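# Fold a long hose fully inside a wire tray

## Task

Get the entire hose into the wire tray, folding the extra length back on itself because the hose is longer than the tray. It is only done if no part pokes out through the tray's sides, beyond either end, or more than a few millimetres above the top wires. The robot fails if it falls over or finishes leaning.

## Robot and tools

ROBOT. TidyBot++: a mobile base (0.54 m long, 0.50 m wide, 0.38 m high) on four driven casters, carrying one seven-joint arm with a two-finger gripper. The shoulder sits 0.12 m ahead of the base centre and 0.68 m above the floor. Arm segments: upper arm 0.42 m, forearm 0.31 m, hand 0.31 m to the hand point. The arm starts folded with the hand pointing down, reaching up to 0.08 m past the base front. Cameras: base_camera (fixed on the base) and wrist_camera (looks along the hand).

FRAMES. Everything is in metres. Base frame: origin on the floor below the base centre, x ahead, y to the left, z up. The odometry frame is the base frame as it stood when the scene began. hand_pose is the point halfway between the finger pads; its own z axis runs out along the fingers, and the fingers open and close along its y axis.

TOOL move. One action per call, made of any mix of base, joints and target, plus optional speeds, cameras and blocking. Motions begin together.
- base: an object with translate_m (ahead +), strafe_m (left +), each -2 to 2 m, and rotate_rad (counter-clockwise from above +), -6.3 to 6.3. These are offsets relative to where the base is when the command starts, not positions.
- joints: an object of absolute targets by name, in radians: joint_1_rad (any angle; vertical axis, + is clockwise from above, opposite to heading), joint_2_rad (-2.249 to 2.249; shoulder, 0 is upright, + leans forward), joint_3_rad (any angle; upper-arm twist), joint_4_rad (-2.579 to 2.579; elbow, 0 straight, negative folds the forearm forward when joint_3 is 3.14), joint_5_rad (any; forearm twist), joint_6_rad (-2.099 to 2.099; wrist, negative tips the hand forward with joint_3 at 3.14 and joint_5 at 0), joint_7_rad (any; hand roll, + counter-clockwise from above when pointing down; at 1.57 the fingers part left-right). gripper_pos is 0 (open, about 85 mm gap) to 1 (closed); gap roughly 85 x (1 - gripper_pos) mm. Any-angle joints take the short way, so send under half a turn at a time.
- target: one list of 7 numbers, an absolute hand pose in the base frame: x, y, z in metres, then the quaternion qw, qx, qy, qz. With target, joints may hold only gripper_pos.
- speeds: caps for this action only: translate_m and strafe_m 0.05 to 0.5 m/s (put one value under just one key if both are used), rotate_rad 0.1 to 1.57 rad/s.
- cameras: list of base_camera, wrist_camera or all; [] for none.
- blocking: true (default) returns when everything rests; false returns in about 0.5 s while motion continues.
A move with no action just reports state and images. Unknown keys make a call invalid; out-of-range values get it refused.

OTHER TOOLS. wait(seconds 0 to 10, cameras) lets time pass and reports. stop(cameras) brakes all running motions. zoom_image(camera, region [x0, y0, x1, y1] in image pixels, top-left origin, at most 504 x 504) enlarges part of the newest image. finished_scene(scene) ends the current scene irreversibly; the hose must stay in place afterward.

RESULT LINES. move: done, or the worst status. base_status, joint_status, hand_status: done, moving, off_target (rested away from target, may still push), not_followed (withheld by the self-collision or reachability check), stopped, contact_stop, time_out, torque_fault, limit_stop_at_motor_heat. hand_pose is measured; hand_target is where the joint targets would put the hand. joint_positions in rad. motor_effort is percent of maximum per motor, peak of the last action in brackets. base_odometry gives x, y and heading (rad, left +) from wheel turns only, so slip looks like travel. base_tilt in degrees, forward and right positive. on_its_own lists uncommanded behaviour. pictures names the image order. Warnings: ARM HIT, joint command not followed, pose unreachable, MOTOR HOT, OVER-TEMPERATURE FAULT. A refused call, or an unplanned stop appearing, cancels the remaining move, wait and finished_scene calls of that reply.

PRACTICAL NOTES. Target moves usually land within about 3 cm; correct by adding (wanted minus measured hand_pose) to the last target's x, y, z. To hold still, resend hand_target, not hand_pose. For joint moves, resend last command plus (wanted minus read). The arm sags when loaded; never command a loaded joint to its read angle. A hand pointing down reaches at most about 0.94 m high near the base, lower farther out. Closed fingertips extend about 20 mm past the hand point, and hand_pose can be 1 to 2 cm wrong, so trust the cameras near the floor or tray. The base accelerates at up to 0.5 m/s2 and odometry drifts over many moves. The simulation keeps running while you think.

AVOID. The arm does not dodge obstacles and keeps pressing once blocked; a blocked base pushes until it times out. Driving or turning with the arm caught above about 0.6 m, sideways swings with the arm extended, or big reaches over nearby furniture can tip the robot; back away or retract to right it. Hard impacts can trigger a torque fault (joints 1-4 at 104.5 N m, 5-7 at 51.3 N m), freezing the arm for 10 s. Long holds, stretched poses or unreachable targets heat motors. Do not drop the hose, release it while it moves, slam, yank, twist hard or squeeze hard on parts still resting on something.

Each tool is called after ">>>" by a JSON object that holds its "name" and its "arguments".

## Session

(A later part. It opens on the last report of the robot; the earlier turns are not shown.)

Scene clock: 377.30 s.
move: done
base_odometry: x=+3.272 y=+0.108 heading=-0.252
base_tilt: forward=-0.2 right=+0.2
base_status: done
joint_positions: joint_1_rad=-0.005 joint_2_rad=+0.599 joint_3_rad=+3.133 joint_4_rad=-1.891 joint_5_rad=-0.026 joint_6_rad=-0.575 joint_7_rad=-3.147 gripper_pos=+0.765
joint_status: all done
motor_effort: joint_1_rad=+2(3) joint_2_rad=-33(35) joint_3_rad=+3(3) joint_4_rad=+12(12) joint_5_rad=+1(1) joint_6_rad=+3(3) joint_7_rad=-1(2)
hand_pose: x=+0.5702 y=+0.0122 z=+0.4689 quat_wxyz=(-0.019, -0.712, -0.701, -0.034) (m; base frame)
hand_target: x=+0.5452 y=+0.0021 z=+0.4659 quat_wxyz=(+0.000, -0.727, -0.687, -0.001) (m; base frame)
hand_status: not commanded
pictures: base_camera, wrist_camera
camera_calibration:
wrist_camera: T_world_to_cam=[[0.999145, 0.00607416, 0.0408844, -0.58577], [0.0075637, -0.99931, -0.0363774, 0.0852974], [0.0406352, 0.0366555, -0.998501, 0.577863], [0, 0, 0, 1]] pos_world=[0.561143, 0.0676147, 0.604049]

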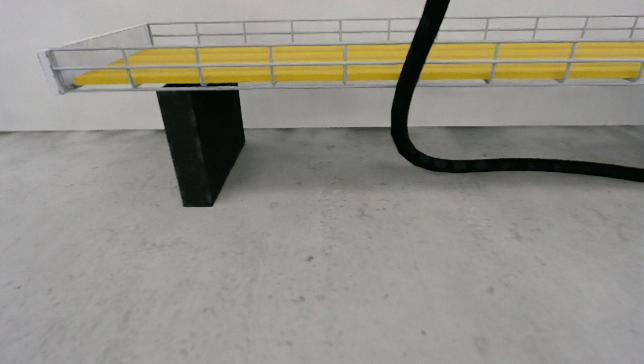

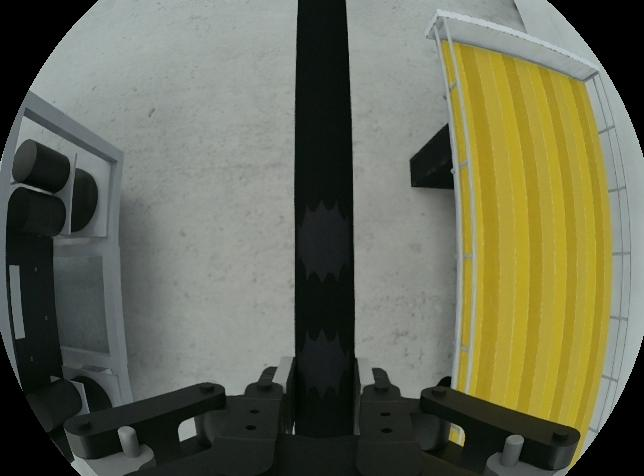

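>>> {"name": "move", "arguments": {"base": {"translate_m":0.4}, "speeds": {"translate_m":0.25}}}

>>> {"name": "move", "arguments": {"joints": {"joint_2_rad":1.165,"joint_4_rad":-1.69,"joint_6_rad":-0.23,"joint_7_rad":-3.17}}}

Scene clock: 386.47 s.
move: done
base_odometry: x=+3.660 y=+0.008 heading=-0.252
base_tilt: forward=-0.2 right=+0.1
base_status: done
joint_positions: joint_1_rad=-0.005 joint_2_rad=+0.593 joint_3_rad=+3.133 joint_4_rad=-1.912 joint_5_rad=-0.026 joint_6_rad=-0.599 joint_7_rad=-3.161 gripper_pos=+0.765
joint_status: not commanded
motor_effort: joint_1_rad=+1(3) joint_2_rad=-32(36) joint_3_rad=+2(4) joint_4_rad=+11(15) joint_5_rad=+3(4) joint_6_rad=+3(6) joint_7_rad=+1(2)
hand_pose: x=+0.5526 y=+0.0126 z=+0.4669 quat_wxyz=(-0.006, -0.717, -0.697, -0.020) (m; base frame)
hand_target: x=+0.5452 y=+0.0021 z=+0.4659 quat_wxyz=(+0.000, -0.727, -0.687, -0.001) (m; base frame)
hand_status: not commanded
pictures: base_camera, wrist_camera
camera_calibration:
wrist_camera: T_world_to_cam=[[0.999978, -0.00627477, 0.00232778, -0.550466], [-0.00618289, -0.999275, -0.0375749, 0.0938688], [0.00256187, 0.0375596, -0.999291, 0.597975], [0, 0, 0, 1]] pos_world=[0.549502, 0.067887, 0.60236]

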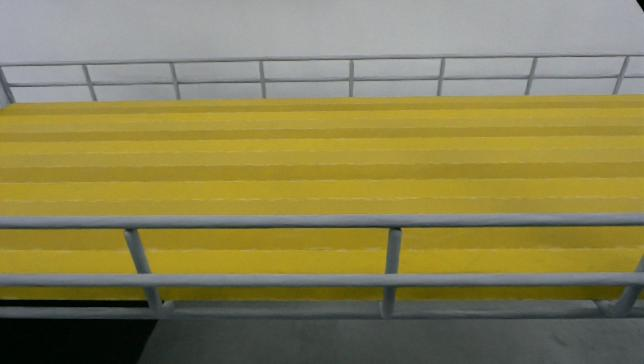

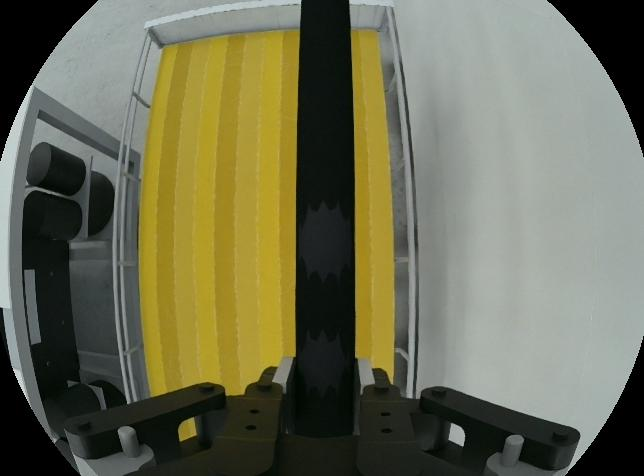

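Scene clock: 388.47 s.
move: off_target
base_odometry: x=+3.660 y=+0.008 heading=-0.252
base_tilt: forward=-0.3 right=+0.2
base_status: not commanded
joint_positions: joint_1_rad=-0.004 joint_2_rad=+1.125 joint_3_rad=+3.134 joint_4_rad=-1.739 joint_5_rad=-0.026 joint_6_rad=-0.351 joint_7_rad=-3.161 gripper_pos=+0.765
joint_status: joint_2_rad off_target (ended at +1.125, target +1.165); joint_4_rad off_target (ended at -1.739, target -1.690); joint_6_rad off_target (ended at -0.351, target -0.230); the others done
motor_effort: joint_1_rad=+0(3) joint_2_rad=-35(44) joint_3_rad=+0(4) joint_4_rad=+11(13) joint_5_rad=+0(4) joint_6_rad=+8(10) joint_7_rad=+0(2)
hand_pose: x=+0.5624 y=+0.0105 z=+0.2508 quat_wxyz=(+0.031, -0.720, -0.693, +0.021) (m; base frame)
hand_target: x=+0.6120 y=+0.0023 z=+0.2356 quat_wxyz=(-0.019, -0.717, -0.697, -0.021) (m; base frame)
hand_status: not commanded
pictures: base_camera, wrist_camera
camera_calibration:
wrist_camera: T_world_to_cam=[[0.994139, -0.0142517, -0.107163, -0.528887], [-0.0177322, -0.999343, -0.0315953, 0.0887344], [-0.106642, 0.0333103, -0.993739, 0.442153], [0, 0, 0, 1]] pos_world=[0.574513, 0.0664103, 0.385511]

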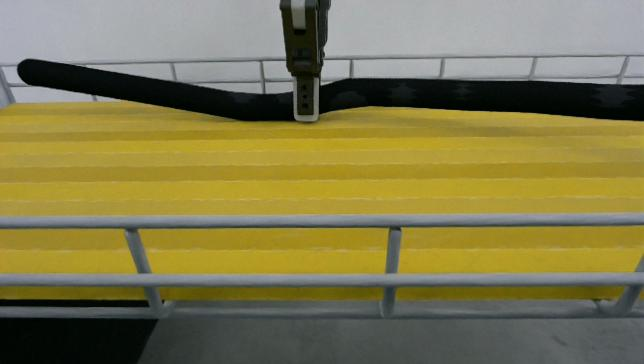

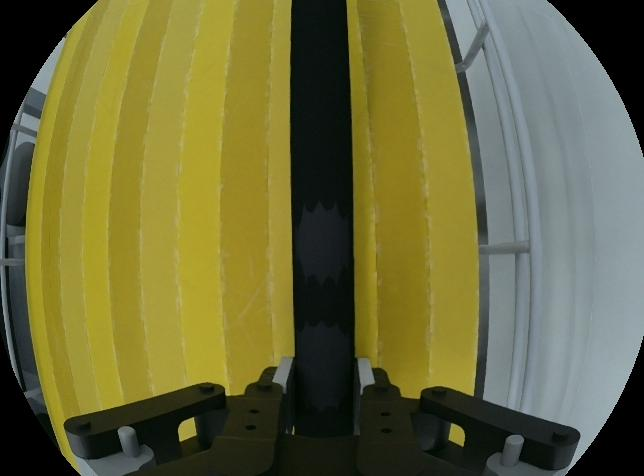

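>>> {"name": "move", "arguments": {"joints": {"gripper_pos":0.1}}}

Scene clock: 391.73 s.
move: done
base_odometry: x=+3.660 y=+0.008 heading=-0.252
base_tilt: forward=-0.2 right=+0.2
base_status: not commanded
joint_positions: joint_1_rad=-0.004 joint_2_rad=+1.146 joint_3_rad=+3.133 joint_4_rad=-1.710 joint_5_rad=-0.026 joint_6_rad=-0.303 joint_7_rad=-3.161 gripper_pos=+0.100
joint_status: all done
motor_effort: joint_1_rad=+0(1) joint_2_rad=-39(44) joint_3_rad=+1(2) joint_4_rad=+6(12) joint_5_rad=+0(1) joint_6_rad=+2(9) joint_7_rad=+0(1)
hand_pose: x=+0.5854 y=+0.0104 z=+0.2424 quat_wxyz=(+0.012, -0.720, -0.694, +0.001) (m; base frame)
hand_target: x=+0.6120 y=+0.0023 z=+0.2356 quat_wxyz=(-0.019, -0.717, -0.697, -0.021) (m; base frame)
hand_status: not commanded
pictures: base_camera, wrist_camera
camera_calibration:
wrist_camera: T_world_to_cam=[[0.998514, -0.0151125, -0.0523514, -0.568506], [-0.0168005, -0.999348, -0.0319548, 0.0883477], [-0.0518343, 0.0327868, -0.998117, 0.405214], [0, 0, 0, 1]] pos_world=[0.59015, 0.0664128, 0.377512]

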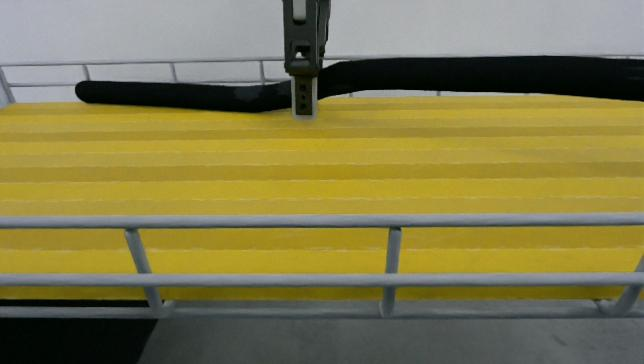

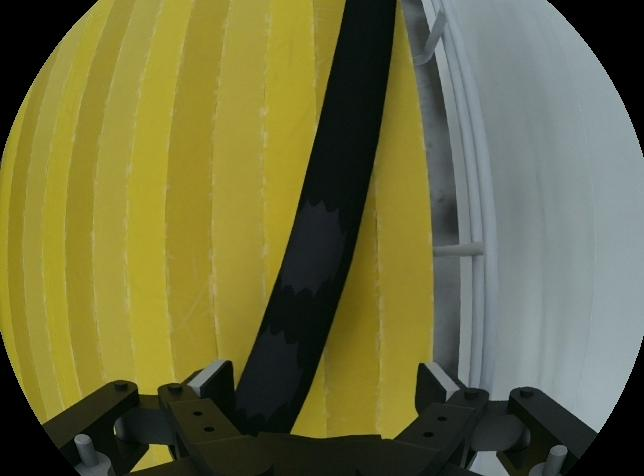

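>>> {"name": "move", "arguments": {"base": {"translate_m":-0.02}, "speeds": {"translate_m":0.05}, "joints": {"joint_7_rad":-3.5}}}

Scene clock: 399.97 s.
move: done
base_odometry: x=+3.640 y=+0.013 heading=-0.252
base_tilt: forward=-0.1 right=+0.2
base_status: done
joint_positions: joint_1_rad=-0.003 joint_2_rad=+1.146 joint_3_rad=+3.136 joint_4_rad=-1.705 joint_5_rad=-0.026 joint_6_rad=-0.299 joint_7_rad=-3.463 gripper_pos=+0.100
joint_status: all done
motor_effort: joint_1_rad=-1(3) joint_2_rad=-42(42) joint_3_rad=-1(2) joint_4_rad=+5(7) joint_5_rad=+0(1) joint_6_rad=+1(3) joint_7_rad=-1(1)
hand_pose: x=+0.5897 y=+0.0089 z=+0.2429 quat_wxyz=(+0.008, -0.817, -0.577, +0.000) (m; base frame)
hand_target: x=+0.6120 y=+0.0023 z=+0.2356 quat_wxyz=(-0.015, -0.821, -0.570, -0.024) (m; base frame)
hand_status: not commanded
pictures: base_camera, wrist_camera
camera_calibration:
wrist_camera: T_world_to_cam=[[0.94854, -0.313126, -0.0471554, -0.541973], [-0.314561, -0.94886, -0.0267414, 0.260807], [-0.0363705, 0.0401986, -0.99853, 0.396887], [0, 0, 0, 1]] pos_world=[0.610557, 0.0618092, 0.377721]

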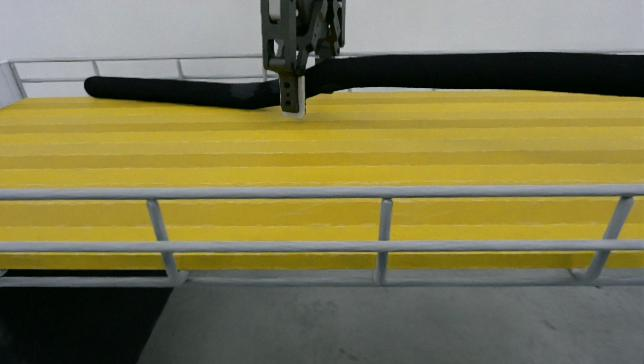

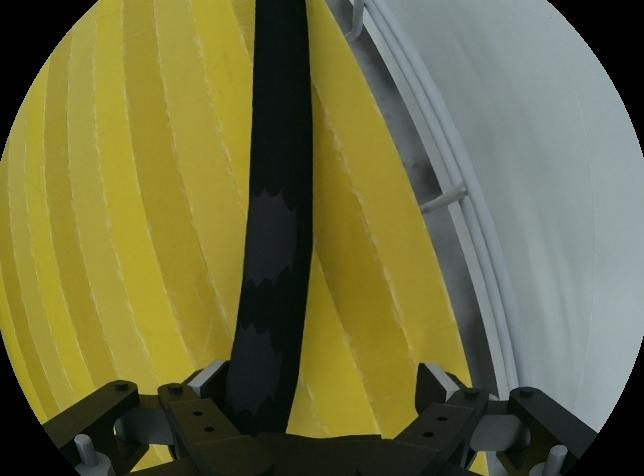

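>>> {"name": "move", "arguments": {"base": {"translate_m":-0.022,"strafe_m":0.005}, "speeds": {"translate_m":0.05}, "cameras": ["wrist_camera"]}}

>>> {"name": "move", "arguments": {"joints": {"joint_2_rad":1.03,"joint_4_rad":-1.76,"joint_6_rad":-0.3}}}

Scene clock: 405.57 s.
move: done
base_odometry: x=+3.620 y=+0.023 heading=-0.253
base_tilt: forward=-0.2 right=+0.2
base_status: done
joint_positions: joint_1_rad=-0.003 joint_2_rad=+1.146 joint_3_rad=+3.136 joint_4_rad=-1.704 joint_5_rad=-0.026 joint_6_rad=-0.299 joint_7_rad=-3.463 gripper_pos=+0.100
joint_status: not commanded
motor_effort: joint_1_rad=+0(1) joint_2_rad=-41(42) joint_3_rad=+0(1) joint_4_rad=+5(6) joint_5_rad=+0(1) joint_6_rad=+1(1) joint_7_rad=+0(1)
hand_pose: x=+0.5903 y=+0.0089 z=+0.2429 quat_wxyz=(+0.008, -0.817, -0.577, -0.001) (m; base frame)
hand_target: x=+0.6120 y=+0.0023 z=+0.2356 quat_wxyz=(-0.015, -0.821, -0.570, -0.024) (m; base frame)
hand_status: not commanded
pictures: wrist_camera
camera_calibration:
wrist_camera: T_world_to_cam=[[0.948582, -0.313132, -0.0462627, -0.542751], [-0.314542, -0.948858, -0.0270418, 0.261051], [-0.0354291, 0.040203, -0.998563, 0.396415], [0, 0, 0, 1]] pos_world=[0.611, 0.061811, 0.377795]

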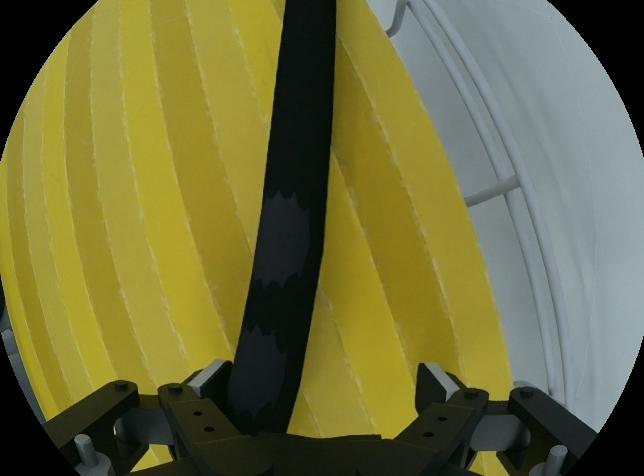

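Scene clock: 406.80 s.
move: done
base_odometry: x=+3.620 y=+0.023 heading=-0.253
base_tilt: forward=-0.2 right=+0.2
base_status: not commanded
joint_positions: joint_1_rad=-0.003 joint_2_rad=+1.019 joint_3_rad=+3.136 joint_4_rad=-1.750 joint_5_rad=-0.026 joint_6_rad=-0.299 joint_7_rad=-3.463 gripper_pos=+0.100
joint_status: all done
motor_effort: joint_1_rad=+0(1) joint_2_rad=-42(46) joint_3_rad=+0(1) joint_4_rad=+7(8) joint_5_rad=+0(1) joint_6_rad=+1(2) joint_7_rad=+0(1)
hand_pose: x=+0.6144 y=+0.0090 z=+0.2993 quat_wxyz=(-0.016, -0.816, -0.577, -0.034) (m; base frame)
hand_target: x=+0.6040 y=+0.0023 z=+0.2924 quat_wxyz=(-0.014, -0.821, -0.570, -0.022) (m; base frame)
hand_status: not commanded
pictures: base_camera, wrist_camera
camera_calibration:
wrist_camera: T_world_to_cam=[[0.949294, -0.3129, 0.0305631, -0.58646], [-0.311088, -0.948928, -0.0525254, 0.275702], [0.0454374, 0.0403543, -0.998152, 0.403723], [0, 0, 0, 1]] pos_world=[0.624147, 0.0618265, 0.435382]

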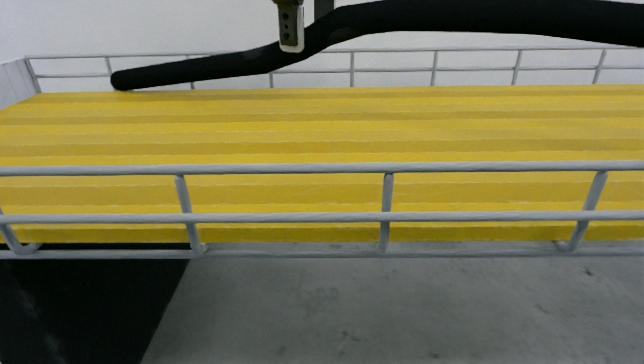

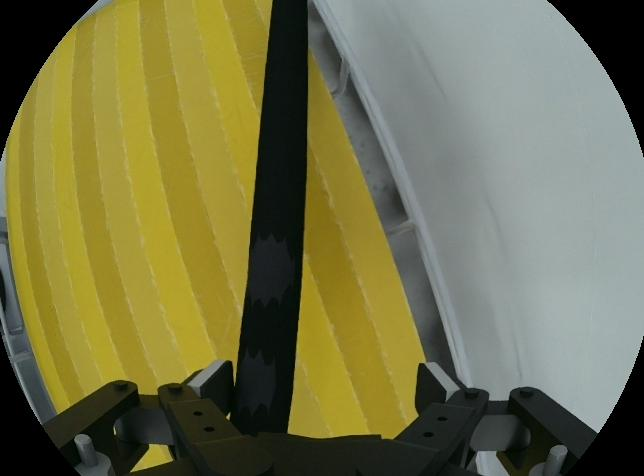

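>>> {"name": "move", "arguments": {"base": {"translate_m":-0.02,"strafe_m":0.005}, "speeds": {"translate_m":0.05}, "joints": {"joint_7_rad":-3.55}}}

Scene clock: 411.53 s.
move: done
base_odometry: x=+3.602 y=+0.033 heading=-0.253
base_tilt: forward=-0.1 right=+0.2
base_status: done
joint_positions: joint_1_rad=-0.003 joint_2_rad=+1.019 joint_3_rad=+3.136 joint_4_rad=-1.751 joint_5_rad=-0.026 joint_6_rad=-0.299 joint_7_rad=-3.515 gripper_pos=+0.100
joint_status: all done
motor_effort: joint_1_rad=+0(2) joint_2_rad=-40(43) joint_3_rad=+0(1) joint_4_rad=+7(8) joint_5_rad=+0(1) joint_6_rad=+1(2) joint_7_rad=+0(1)
hand_pose: x=+0.6136 y=+0.0089 z=+0.2991 quat_wxyz=(-0.014, -0.831, -0.556, -0.034) (m; base frame)
hand_target: x=+0.6040 y=+0.0023 z=+0.2924 quat_wxyz=(-0.014, -0.835, -0.549, -0.022) (m; base frame)
hand_status: not commanded
pictures: base_camera, wrist_camera
camera_calibration:
wrist_camera: T_world_to_cam=[[0.93195, -0.361554, 0.0273592, -0.57365], [-0.359723, -0.931417, -0.0553393, 0.305902], [0.045491, 0.0417317, -0.998093, 0.403512], [0, 0, 0, 1]] pos_world=[0.626296, 0.0606773, 0.435365]

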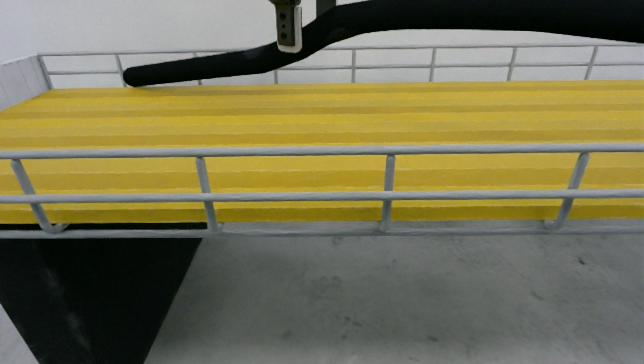

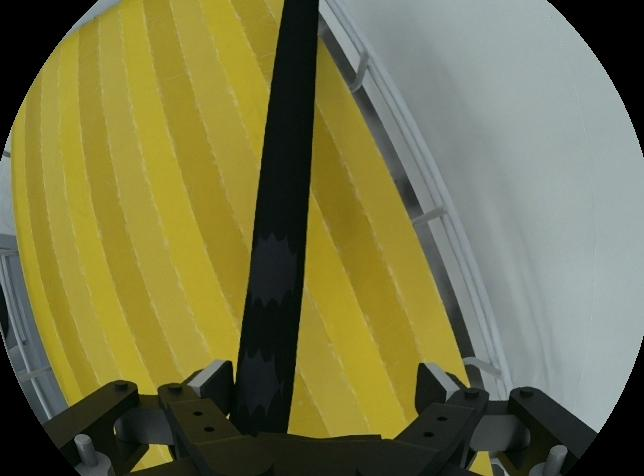

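>>> {"name": "move", "arguments": {"joints": {"joint_2_rad":1.14,"joint_4_rad":-1.71,"joint_6_rad":-0.25}, "cameras": []}}

>>> {"name": "move", "arguments": {"base": {"translate_m":-0.04}, "speeds": {"translate_m":0.05}}}

Scene clock: 427.27 s.
move: done
base_odometry: x=+3.602 y=+0.033 heading=-0.253
base_tilt: forward=-0.1 right=+0.2
base_status: not commanded
joint_positions: joint_1_rad=-0.003 joint_2_rad=+1.124 joint_3_rad=+3.136 joint_4_rad=-1.730 joint_5_rad=-0.026 joint_6_rad=-0.299 joint_7_rad=-3.515 gripper_pos=+0.100
joint_status: all done
motor_effort: joint_1_rad=+0(1) joint_2_rad=-40(43) joint_3_rad=+0(1) joint_4_rad=+5(7) joint_5_rad=+0(1) joint_6_rad=+1(2) joint_7_rad=-1(1)
hand_pose: x=+0.5838 y=+0.0088 z=+0.2511 quat_wxyz=(+0.009, -0.831, -0.556, +0.001) (m; base frame)
hand_target: x=+0.6046 y=+0.0023 z=+0.2454 quat_wxyz=(-0.011, -0.835, -0.549, -0.018) (m; base frame)
hand_status: not commanded
pictures: none
No camera images: "cameras" was empty.

Scene clock: 428.53 s.
move: done
base_odometry: x=+3.563 y=+0.043 heading=-0.252
base_tilt: forward=-0.1 right=+0.2
base_status: done
joint_positions: joint_1_rad=-0.003 joint_2_rad=+1.124 joint_3_rad=+3.136 joint_4_rad=-1.726 joint_5_rad=-0.026 joint_6_rad=-0.299 joint_7_rad=-3.515 gripper_pos=+0.100
joint_status: not commanded
motor_effort: joint_1_rad=+0(2) joint_2_rad=-40(41) joint_3_rad=-1(1) joint_4_rad=+5(6) joint_5_rad=-1(1) joint_6_rad=+1(1) joint_7_rad=+0(1)
hand_pose: x=+0.5869 y=+0.0088 z=+0.2516 quat_wxyz=(+0.007, -0.831, -0.556, -0.001) (m; base frame)
hand_target: x=+0.6046 y=+0.0023 z=+0.2454 quat_wxyz=(-0.011, -0.835, -0.549, -0.018) (m; base frame)
hand_status: not commanded
pictures: base_camera, wrist_camera
camera_calibration:
wrist_camera: T_world_to_cam=[[0.931172, -0.361683, -0.0458712, -0.52857], [-0.363078, -0.931375, -0.0267278, 0.288371], [-0.0330563, 0.041543, -0.99859, 0.403576], [0, 0, 0, 1]] pos_world=[0.610231, 0.060641, 0.386469]

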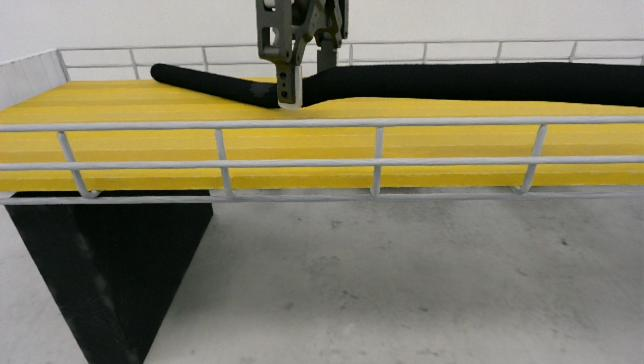

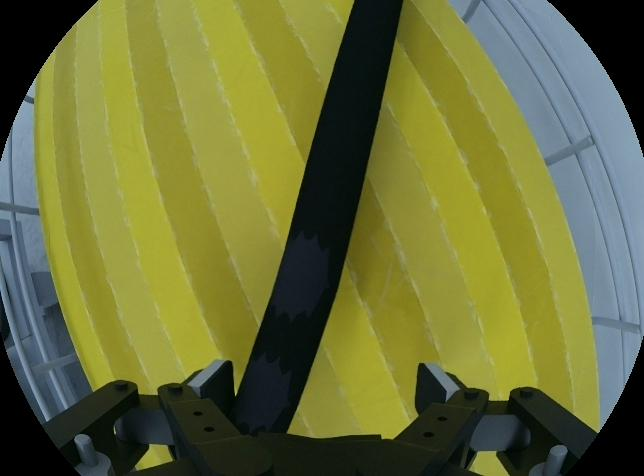

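>>> {"name": "move", "arguments": {"base": {"translate_m":-0.03}, "speeds": {"translate_m":0.05}}}

Scene clock: 434.53 s.
move: done
base_odometry: x=+3.534 y=+0.051 heading=-0.252
base_tilt: forward=-0.2 right=+0.1
base_status: done
joint_positions: joint_1_rad=-0.003 joint_2_rad=+1.124 joint_3_rad=+3.136 joint_4_rad=-1.723 joint_5_rad=-0.026 joint_6_rad=-0.299 joint_7_rad=-3.515 gripper_pos=+0.100
joint_status: not commanded
motor_effort: joint_1_rad=-1(2) joint_2_rad=-40(41) joint_3_rad=+0(1) joint_4_rad=+4(6) joint_5_rad=+0(0) joint_6_rad=+1(1) joint_7_rad=-1(1)
hand_pose: x=+0.5883 y=+0.0089 z=+0.2518 quat_wxyz=(+0.007, -0.831, -0.556, -0.002) (m; base frame)
hand_target: x=+0.6046 y=+0.0023 z=+0.2454 quat_wxyz=(-0.011, -0.835, -0.549, -0.018) (m; base frame)
hand_status: not commanded
pictures: base_camera, wrist_camera
camera_calibration:
wrist_camera: T_world_to_cam=[[0.931272, -0.361694, -0.0437143, -0.530483], [-0.363027, -0.93137, -0.0275835, 0.289084], [-0.0307374, 0.0415571, -0.998663, 0.402484], [0, 0, 0, 1]] pos_world=[0.61134, 0.0606461, 0.386731]

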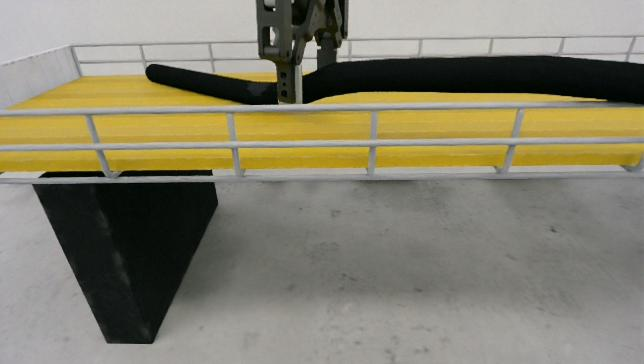

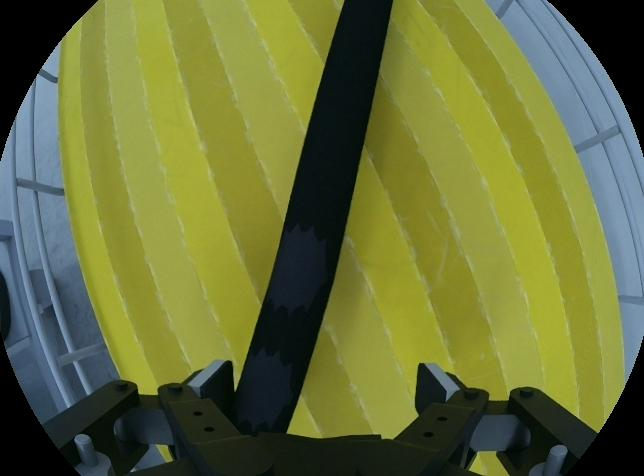

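>>> {"name": "move", "arguments": {"joints": {"joint_2_rad":0.92,"joint_4_rad":-1.83,"joint_6_rad":-0.35}}}

Scene clock: 438.07 s.
move: done
base_odometry: x=+3.534 y=+0.051 heading=-0.252
base_tilt: forward=-0.1 right=+0.2
base_status: not commanded
joint_positions: joint_1_rad=-0.003 joint_2_rad=+0.900 joint_3_rad=+3.136 joint_4_rad=-1.811 joint_5_rad=-0.026 joint_6_rad=-0.299 joint_7_rad=-3.515 gripper_pos=+0.100
joint_status: all done
motor_effort: joint_1_rad=+0(1) joint_2_rad=-38(44) joint_3_rad=-1(1) joint_4_rad=+6(8) joint_5_rad=-1(1) joint_6_rad=+1(2) joint_7_rad=+0(1)
hand_pose: x=+0.6203 y=+0.0089 z=+0.3491 quat_wxyz=(-0.031, -0.829, -0.555, -0.058) (m; base frame)
hand_target: x=+0.5867 y=+0.0022 z=+0.3351 quat_wxyz=(-0.011, -0.835, -0.549, -0.018) (m; base frame)
hand_status: not commanded
pictures: base_camera, wrist_camera
camera_calibration:
wrist_camera: T_world_to_cam=[[0.928819, -0.361283, 0.0822825, -0.598489], [-0.355562, -0.931521, -0.0764439, 0.315805], [0.104266, 0.041746, -0.993673, 0.415109], [0, 0, 0, 1]] pos_world=[0.624895, 0.0606256, 0.485869]

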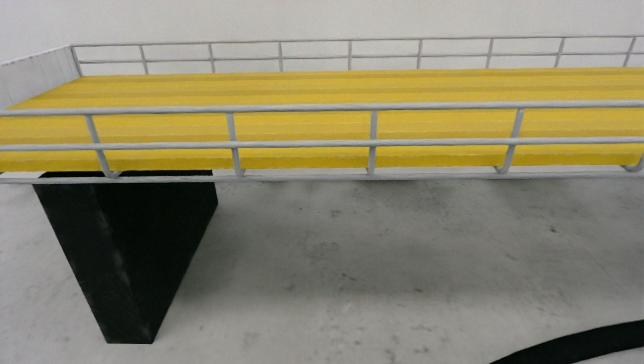

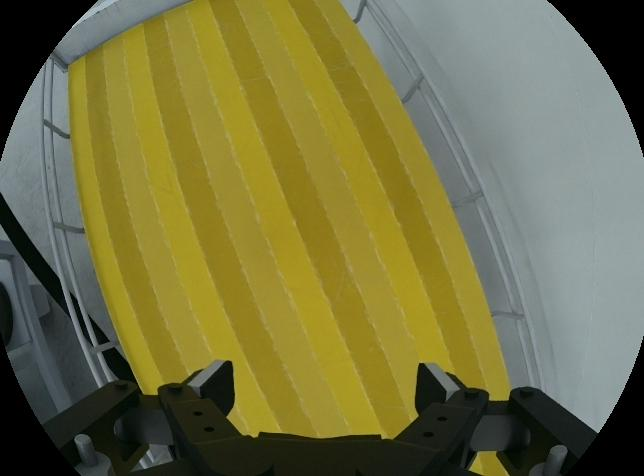

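>>> {"name": "move", "arguments": {"joints": {"joint_2_rad":0.2,"joint_4_rad":-1.2,"joint_6_rad":-1.0,"joint_7_rad":-1.57}, "cameras": []}}

>>> {"name": "move", "arguments": {"base": {"translate_m":-0.8}, "speeds": {"translate_m":0.3}}}

Scene clock: 461.70 s.
move: done
base_odometry: x=+3.534 y=+0.051 heading=-0.252
base_tilt: forward=-0.2 right=+0.1
base_status: not commanded
joint_positions: joint_1_rad=-0.003 joint_2_rad=+0.184 joint_3_rad=+3.136 joint_4_rad=-1.210 joint_5_rad=-0.026 joint_6_rad=-0.917 joint_7_rad=-1.625 gripper_pos=+0.100
joint_status: all done
motor_effort: joint_1_rad=+0(1) joint_2_rad=-28(43) joint_3_rad=+0(1) joint_4_rad=+19(20) joint_5_rad=+0(1) joint_6_rad=+6(7) joint_7_rad=-1(2)
hand_pose: x=+0.7353 y=+0.0132 z=+0.9411 quat_wxyz=(-0.403, -0.024, -0.914, -0.026) (m; base frame)
hand_target: x=+0.7226 y=+0.0022 z=+0.9181 quat_wxyz=(-0.362, +0.001, -0.932, +0.000) (m; base frame)
hand_status: not commanded
pictures: none
No camera images: "cameras" was empty.

Scene clock: 465.30 s.
move: done
base_odometry: x=+2.759 y=+0.251 heading=-0.252
base_tilt: forward=-0.1 right=+0.2
base_status: done
joint_positions: joint_1_rad=-0.003 joint_2_rad=+0.184 joint_3_rad=+3.136 joint_4_rad=-1.210 joint_5_rad=-0.026 joint_6_rad=-0.921 joint_7_rad=-1.622 gripper_pos=+0.100
joint_status: not commanded
motor_effort: joint_1_rad=+0(2) joint_2_rad=-28(31) joint_3_rad=+0(1) joint_4_rad=+19(20) joint_5_rad=-1(1) joint_6_rad=+6(7) joint_7_rad=+0(2)
hand_pose: x=+0.7343 y=+0.0133 z=+0.9402 quat_wxyz=(-0.401, -0.023, -0.915, -0.025) (m; base frame)
hand_target: x=+0.7226 y=+0.0022 z=+0.9181 quat_wxyz=(-0.362, +0.001, -0.932, +0.000) (m; base frame)
hand_status: not commanded
pictures: base_camera, wrist_camera
camera_calibration:
wrist_camera: T_world_to_cam=[[0.0317419, 0.999178, 0.0252294, -0.057123], [0.689771, -0.0401663, 0.722913, -1.12534], [0.723332, -0.00554415, -0.690478, 0.251446], [0, 0, 0, 1]] pos_world=[0.59616, 0.0132694, 0.98858]

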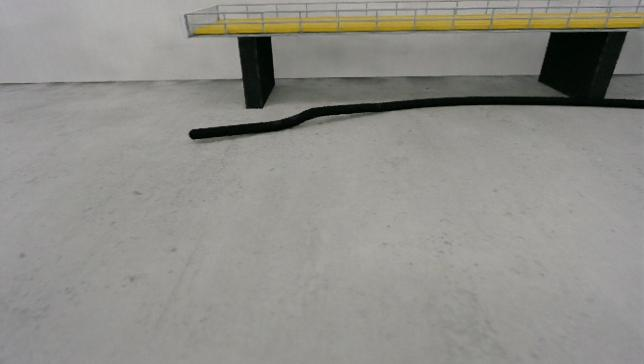

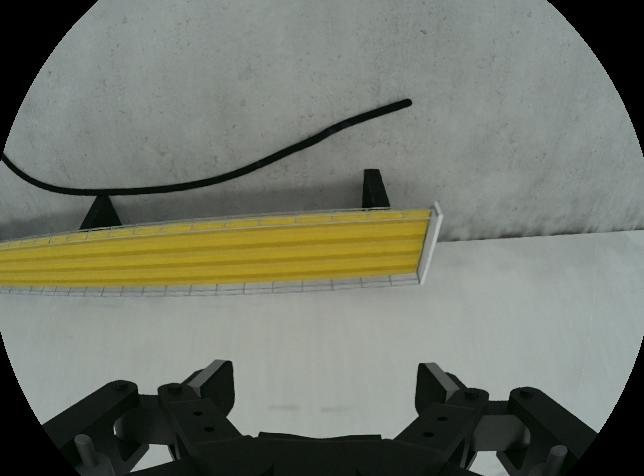

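>>> {"name": "move", "arguments": {"base": {"translate_m":-0.35}, "joints": {"joint_1_rad":0.6}}}

Scene clock: 487.67 s.
move: done
base_odometry: x=+2.420 y=+0.339 heading=-0.252
base_tilt: forward=-0.2 right=+0.2
base_status: done
joint_positions: joint_1_rad=+0.594 joint_2_rad=+0.182 joint_3_rad=+3.142 joint_4_rad=-1.210 joint_5_rad=-0.026 joint_6_rad=-0.923 joint_7_rad=-1.622 gripper_pos=+0.100
joint_status: all done
motor_effort: joint_1_rad=+0(4) joint_2_rad=-29(32) joint_3_rad=+0(2) joint_4_rad=+19(20) joint_5_rad=+0(1) joint_6_rad=+6(7) joint_7_rad=-1(2)
hand_pose: x=+0.6325 y=-0.3378 z=+0.9411 quat_wxyz=(-0.391, -0.293, -0.867, +0.096) (m; base frame)
hand_target: x=+0.6184 y=-0.3390 z=+0.9181 quat_wxyz=(-0.346, -0.274, -0.891, +0.107) (m; base frame)
hand_status: not commanded
pictures: base_camera, wrist_camera
camera_calibration:
wrist_camera: T_world_to_cam=[[0.593476, 0.804495, 0.0239526, -0.12299], [0.545266, -0.423776, 0.723256, -1.10835], [0.592007, -0.416175, -0.690164, 0.267814], [0, 0, 0, 1]] pos_world=[0.518791, -0.259291, 0.989405]

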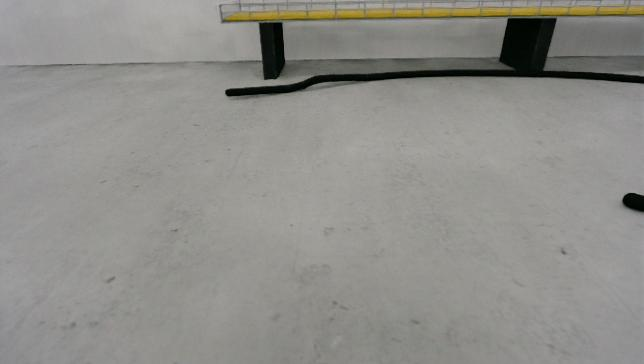

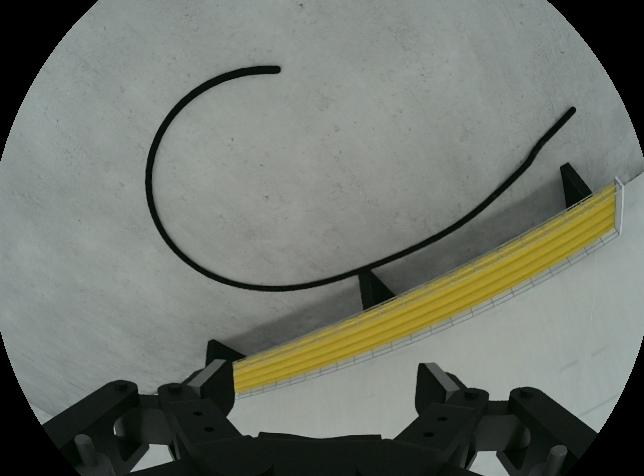

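>>> {"name": "move", "arguments": {"base": {"translate_m":0.03,"strafe_m":-0.6}, "joints": {"joint_1_rad":0,"joint_2_rad":0.9,"joint_4_rad":-1.83,"joint_6_rad":-0.42,"joint_7_rad":0}}}

Scene clock: 522.10 s.
move: done
base_odometry: x=+2.299 y=-0.250 heading=-0.253
base_tilt: forward=-0.1 right=+0.1
base_status: done
joint_positions: joint_1_rad=+0.010 joint_2_rad=+0.881 joint_3_rad=+3.142 joint_4_rad=-1.815 joint_5_rad=-0.026 joint_6_rad=-0.501 joint_7_rad=-0.053 gripper_pos=+0.100
joint_status: all done
motor_effort: joint_1_rad=-1(4) joint_2_rad=-37(41) joint_3_rad=+0(2) joint_4_rad=+6(19) joint_5_rad=+0(1) joint_6_rad=+0(7) joint_7_rad=+0(2)
hand_pose: x=+0.5618 y=+0.0008 z=+0.3550 quat_wxyz=(+0.016, +0.675, -0.737, -0.023) (m; base frame)
hand_target: x=+0.5717 y=+0.0022 z=+0.3440 quat_wxyz=(+0.003, +0.707, -0.707, -0.003) (m; base frame)
hand_status: not commanded
pictures: base_camera, wrist_camera
camera_calibration:
wrist_camera: T_world_to_cam=[[-0.997645, 0.0652284, 0.0211908, 0.55601], [0.0650782, 0.99785, -0.00769899, 0.0256991], [-0.0216475, -0.0063018, -0.999746, 0.500408], [0, 0, 0, 1]] pos_world=[0.563861, -0.058758, 0.488697]

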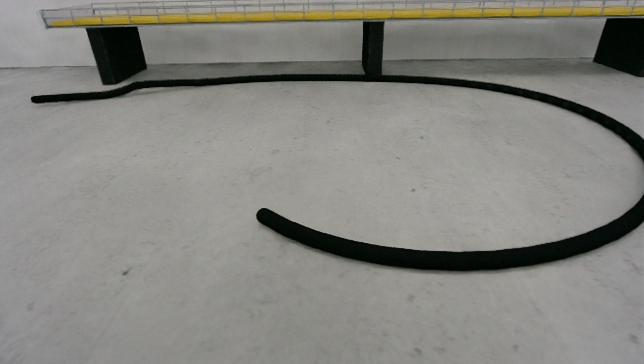

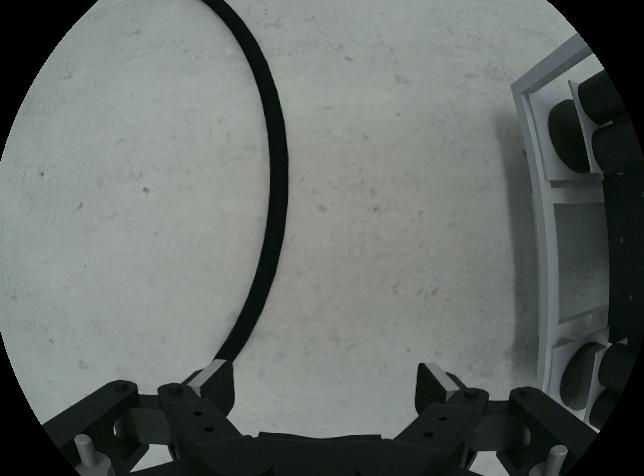

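>>> {"name": "move", "arguments": {"base": {"translate_m":0.0,"strafe_m":0.02}, "joints": {"joint_2_rad":1.475,"joint_4_rad":-1.337,"joint_6_rad":-0.28,"joint_7_rad":-0.6}}}

Scene clock: 534.03 s.
move: done
base_odometry: x=+2.304 y=-0.230 heading=-0.253
base_tilt: forward=-0.2 right=+0.2
base_status: done
joint_positions: joint_1_rad=-0.003 joint_2_rad=+1.451 joint_3_rad=+3.139 joint_4_rad=-1.358 joint_5_rad=-0.026 joint_6_rad=-0.361 joint_7_rad=-0.546 gripper_pos=+0.100
joint_status: all done
motor_effort: joint_1_rad=-1(6) joint_2_rad=-43(47) joint_3_rad=-1(3) joint_4_rad=+4(7) joint_5_rad=+0(1) joint_6_rad=+0(2) joint_7_rad=+0(1)
hand_pose: x=+0.6307 y=+0.0073 z=+0.1238 quat_wxyz=(+0.010, +0.481, -0.877, -0.012) (m; base frame)
hand_target: x=+0.6550 y=+0.0023 z=+0.1137 quat_wxyz=(-0.022, +0.466, -0.884, +0.011) (m; base frame)
hand_status: not commanded
pictures: base_camera, wrist_camera
camera_calibration:
wrist_camera: T_world_to_cam=[[-0.854821, 0.518901, -0.00485895, 0.539101], [0.518874, 0.854571, -0.0218684, -0.270471], [-0.00719522, -0.0212147, -0.999749, 0.26176], [0, 0, 0, 1]] pos_world=[0.603058, -0.0430507, 0.258399]

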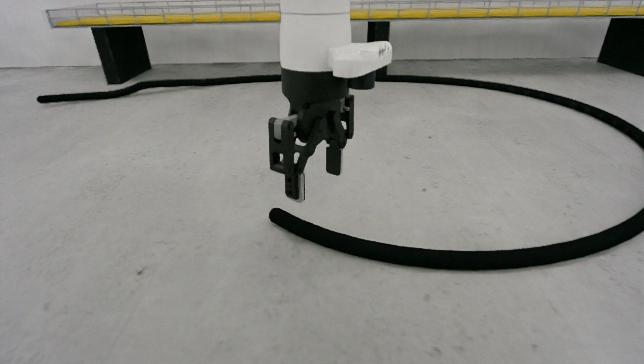

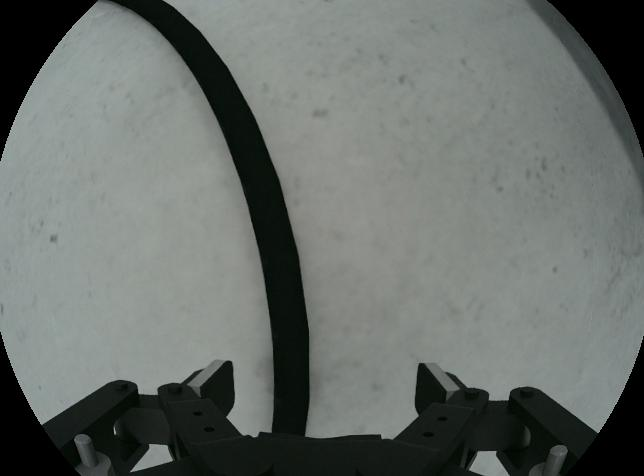

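>>> {"name": "move", "arguments": {"base": {"translate_m":0.02,"strafe_m":-0.011}, "cameras": []}}

>>> {"name": "move", "arguments": {"joints": {"joint_2_rad":1.69,"joint_4_rad":-1.11,"joint_6_rad":-0.27}, "cameras": ["base_camera"]}}

>>> {"name": "move", "arguments": {"joints": {"gripper_pos":0.93}, "cameras": ["wrist_camera"]}}

Scene clock: 540.87 s.
move: done
base_odometry: x=+2.320 y=-0.246 heading=-0.254
base_tilt: forward=-0.1 right=+0.1
base_status: done
joint_positions: joint_1_rad=+0.004 joint_2_rad=+1.451 joint_3_rad=+3.140 joint_4_rad=-1.346 joint_5_rad=-0.026 joint_6_rad=-0.354 joint_7_rad=-0.548 gripper_pos=+0.100
joint_status: not commanded
motor_effort: joint_1_rad=-1(3) joint_2_rad=-45(45) joint_3_rad=-1(2) joint_4_rad=+5(6) joint_5_rad=+0(1) joint_6_rad=+0(1) joint_7_rad=+0(1)
hand_pose: x=+0.6395 y=+0.0036 z=+0.1247 quat_wxyz=(+0.002, +0.477, -0.879, -0.007) (m; base frame)
hand_target: x=+0.6550 y=+0.0023 z=+0.1137 quat_wxyz=(-0.022, +0.466, -0.884, +0.011) (m; base frame)
hand_status: not commanded
pictures: none
No camera images: "cameras" was empty.

Scene clock: 542.47 s.
move: done
base_odometry: x=+2.320 y=-0.246 heading=-0.254
base_tilt: forward=-0.1 right=+0.1
base_status: not commanded
joint_positions: joint_1_rad=+0.004 joint_2_rad=+1.671 joint_3_rad=+3.140 joint_4_rad=-1.129 joint_5_rad=-0.026 joint_6_rad=-0.347 joint_7_rad=-0.548 gripper_pos=+0.100
joint_status: all done
motor_effort: joint_1_rad=+0(1) joint_2_rad=-45(47) joint_3_rad=-1(1) joint_4_rad=+5(6) joint_5_rad=-1(1) joint_6_rad=+0(1) joint_7_rad=-1(1)
hand_pose: x=+0.6414 y=+0.0035 z=+0.0323 quat_wxyz=(+0.000, +0.477, -0.879, -0.006) (m; base frame)
hand_target: x=+0.6643 y=+0.0023 z=+0.0251 quat_wxyz=(-0.032, +0.466, -0.884, +0.016) (m; base frame)
hand_status: not commanded
pictures: base_camera

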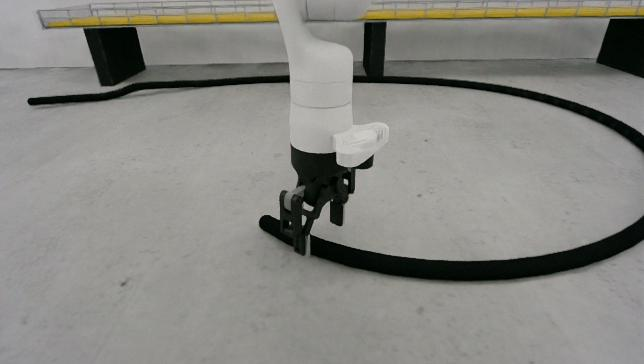

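Scene clock: 543.47 s.
move: off_target
base_odometry: x=+2.320 y=-0.246 heading=-0.254
base_tilt: forward=-0.2 right=+0.2
base_status: not commanded
joint_positions: joint_1_rad=+0.004 joint_2_rad=+1.669 joint_3_rad=+3.140 joint_4_rad=-1.128 joint_5_rad=-0.026 joint_6_rad=-0.345 joint_7_rad=-0.548 gripper_pos=+0.772
joint_status: gripper_pos off_target (ended at +0.772, target +0.930)
motor_effort: joint_1_rad=-1(2) joint_2_rad=-45(45) joint_3_rad=-1(1) joint_4_rad=+5(7) joint_5_rad=-1(1) joint_6_rad=+0(2) joint_7_rad=+0(1)
hand_pose: x=+0.6436 y=+0.0035 z=+0.0332 quat_wxyz=(-0.002, +0.477, -0.879, -0.005) (m; base frame)
hand_target: x=+0.6643 y=+0.0023 z=+0.0251 quat_wxyz=(-0.032, +0.466, -0.884, +0.016) (m; base frame)
hand_status: not commanded
pictures: wrist_camera
camera_calibration:
wrist_camera: T_world_to_cam=[[-0.849526, 0.526784, -0.0283561, 0.549051], [0.527174, 0.849719, -0.00809937, -0.281668], [0.0198281, -0.0218292, -0.999565, 0.153845], [0, 0, 0, 1]] pos_world=[0.611871, -0.0465344, 0.167066]

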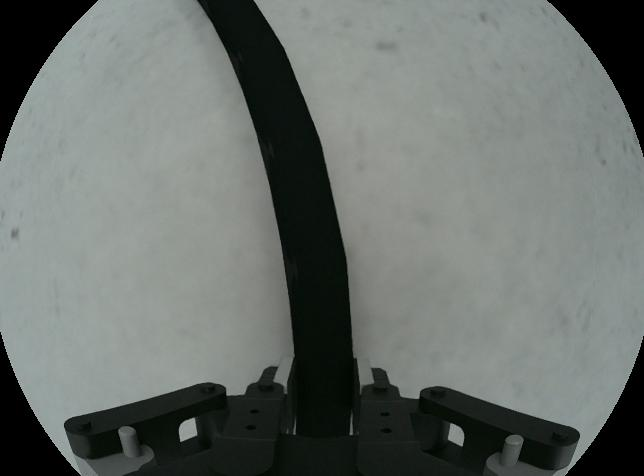

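>>> {"name": "move", "arguments": {"joints": {"joint_2_rad":0.9,"joint_4_rad":-1.83,"joint_6_rad":-0.42}, "cameras": []}}

>>> {"name": "move", "arguments": {"base": {"translate_m":-0.1,"strafe_m":-0.9}, "speeds": {"strafe_m":0.3}, "joints": {"joint_7_rad":1.5}}}

>>> {"name": "move", "arguments": {"base": {"translate_m":0.3,"strafe_m":-0.9}, "speeds": {"strafe_m":0.3}, "joints": {"joint_7_rad":3.1}}}

Scene clock: 556.87 s.
move: done
base_odometry: x=+2.320 y=-0.246 heading=-0.254
base_tilt: forward=-0.2 right=+0.2
base_status: not commanded
joint_positions: joint_1_rad=+0.004 joint_2_rad=+0.899 joint_3_rad=+3.140 joint_4_rad=-1.814 joint_5_rad=-0.026 joint_6_rad=-0.348 joint_7_rad=-0.548 gripper_pos=+0.772
joint_status: all done
motor_effort: joint_1_rad=-1(1) joint_2_rad=-40(49) joint_3_rad=+0(1) joint_4_rad=+7(8) joint_5_rad=+0(1) joint_6_rad=+1(2) joint_7_rad=-1(1)
hand_pose: x=+0.6042 y=+0.0036 z=+0.3474 quat_wxyz=(-0.038, +0.477, -0.878, +0.015) (m; base frame)
hand_target: x=+0.5717 y=+0.0022 z=+0.3440 quat_wxyz=(+0.003, +0.467, -0.884, -0.003) (m; base frame)
hand_status: not commanded
pictures: none
No camera images: "cameras" was empty.

Scene clock: 560.80 s.
move: done
base_odometry: x=+1.998 y=-1.092 heading=-0.253
base_tilt: forward=-0.1 right=+0.2
base_status: done
joint_positions: joint_1_rad=+0.006 joint_2_rad=+0.899 joint_3_rad=+3.140 joint_4_rad=-1.823 joint_5_rad=-0.026 joint_6_rad=-0.355 joint_7_rad=+1.440 gripper_pos=+0.772
joint_status: all done
motor_effort: joint_1_rad=-2(5) joint_2_rad=-41(41) joint_3_rad=-1(3) joint_4_rad=+8(9) joint_5_rad=+1(2) joint_6_rad=+3(3) joint_7_rad=+0(2)
hand_pose: x=+0.5965 y=+0.0022 z=+0.3460 quat_wxyz=(-0.008, +0.996, -0.080, +0.032) (m; base frame)
hand_target: x=+0.5717 y=+0.0022 z=+0.3440 quat_wxyz=(+0.000, +0.999, -0.035, -0.004) (m; base frame)
hand_status: not commanded
pictures: base_camera, wrist_camera
camera_calibration:
wrist_camera: T_world_to_cam=[[-0.135058, -0.989394, -0.0534728, 0.10437], [-0.987091, 0.13904, -0.0794951, 0.676365], [0.0860868, 0.0420461, -0.9954, 0.4263], [0, 0, 0, 1]] pos_world=[0.645031, -0.00870325, 0.483688]

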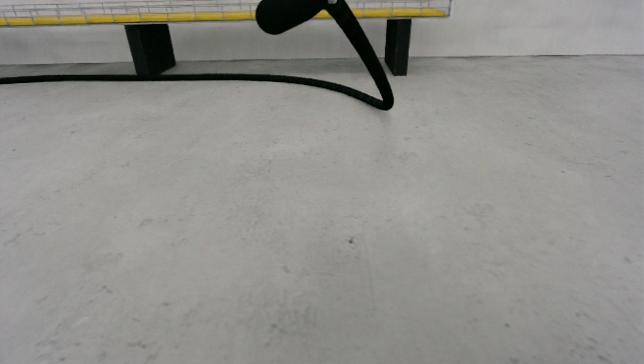

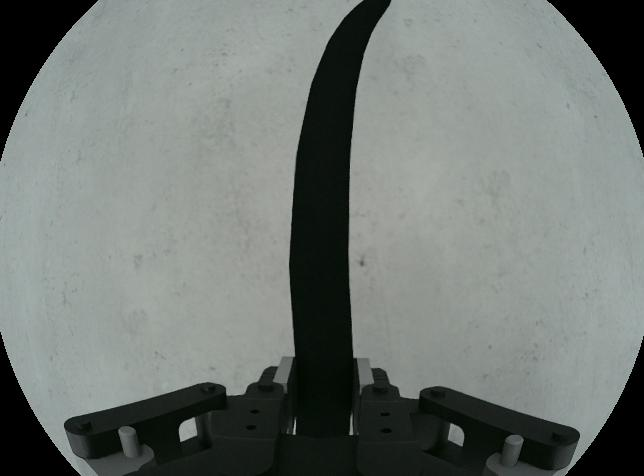

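Scene clock: 564.90 s.
move: done
base_odometry: x=+2.062 y=-2.039 heading=-0.254
base_tilt: forward=-0.2 right=+0.1
base_status: done
joint_positions: joint_1_rad=+0.003 joint_2_rad=+0.899 joint_3_rad=+3.141 joint_4_rad=-1.825 joint_5_rad=-0.026 joint_6_rad=-0.357 joint_7_rad=+3.041 gripper_pos=+0.772
joint_status: all done
motor_effort: joint_1_rad=+0(4) joint_2_rad=-39(42) joint_3_rad=+0(3) joint_4_rad=+6(9) joint_5_rad=+1(1) joint_6_rad=+0(3) joint_7_rad=+0(2)
hand_pose: x=+0.5947 y=+0.0034 z=+0.3458 quat_wxyz=(+0.016, +0.750, +0.660, +0.026) (m; base frame)
hand_target: x=+0.5717 y=+0.0022 z=+0.3440 quat_wxyz=(-0.003, +0.721, +0.693, -0.003) (m; base frame)
hand_status: not commanded
pictures: base_camera, wrist_camera
camera_calibration:
wrist_camera: T_world_to_cam=[[0.994122, -0.105399, 0.024759, -0.596254], [-0.104557, -0.993966, -0.0331683, 0.13732], [0.0281055, 0.0303846, -0.999143, 0.461985], [0, 0, 0, 1]] pos_world=[0.594123, 0.0596098, 0.480906]

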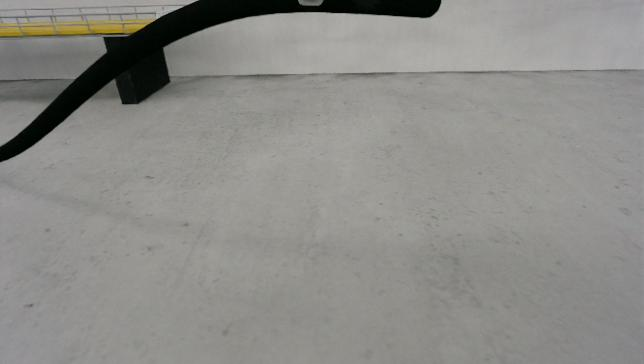

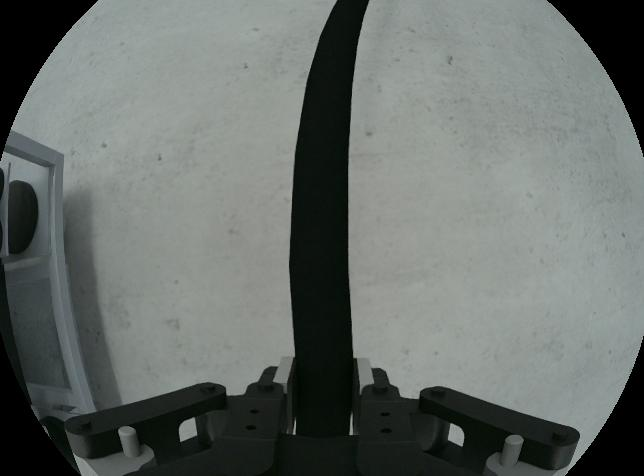

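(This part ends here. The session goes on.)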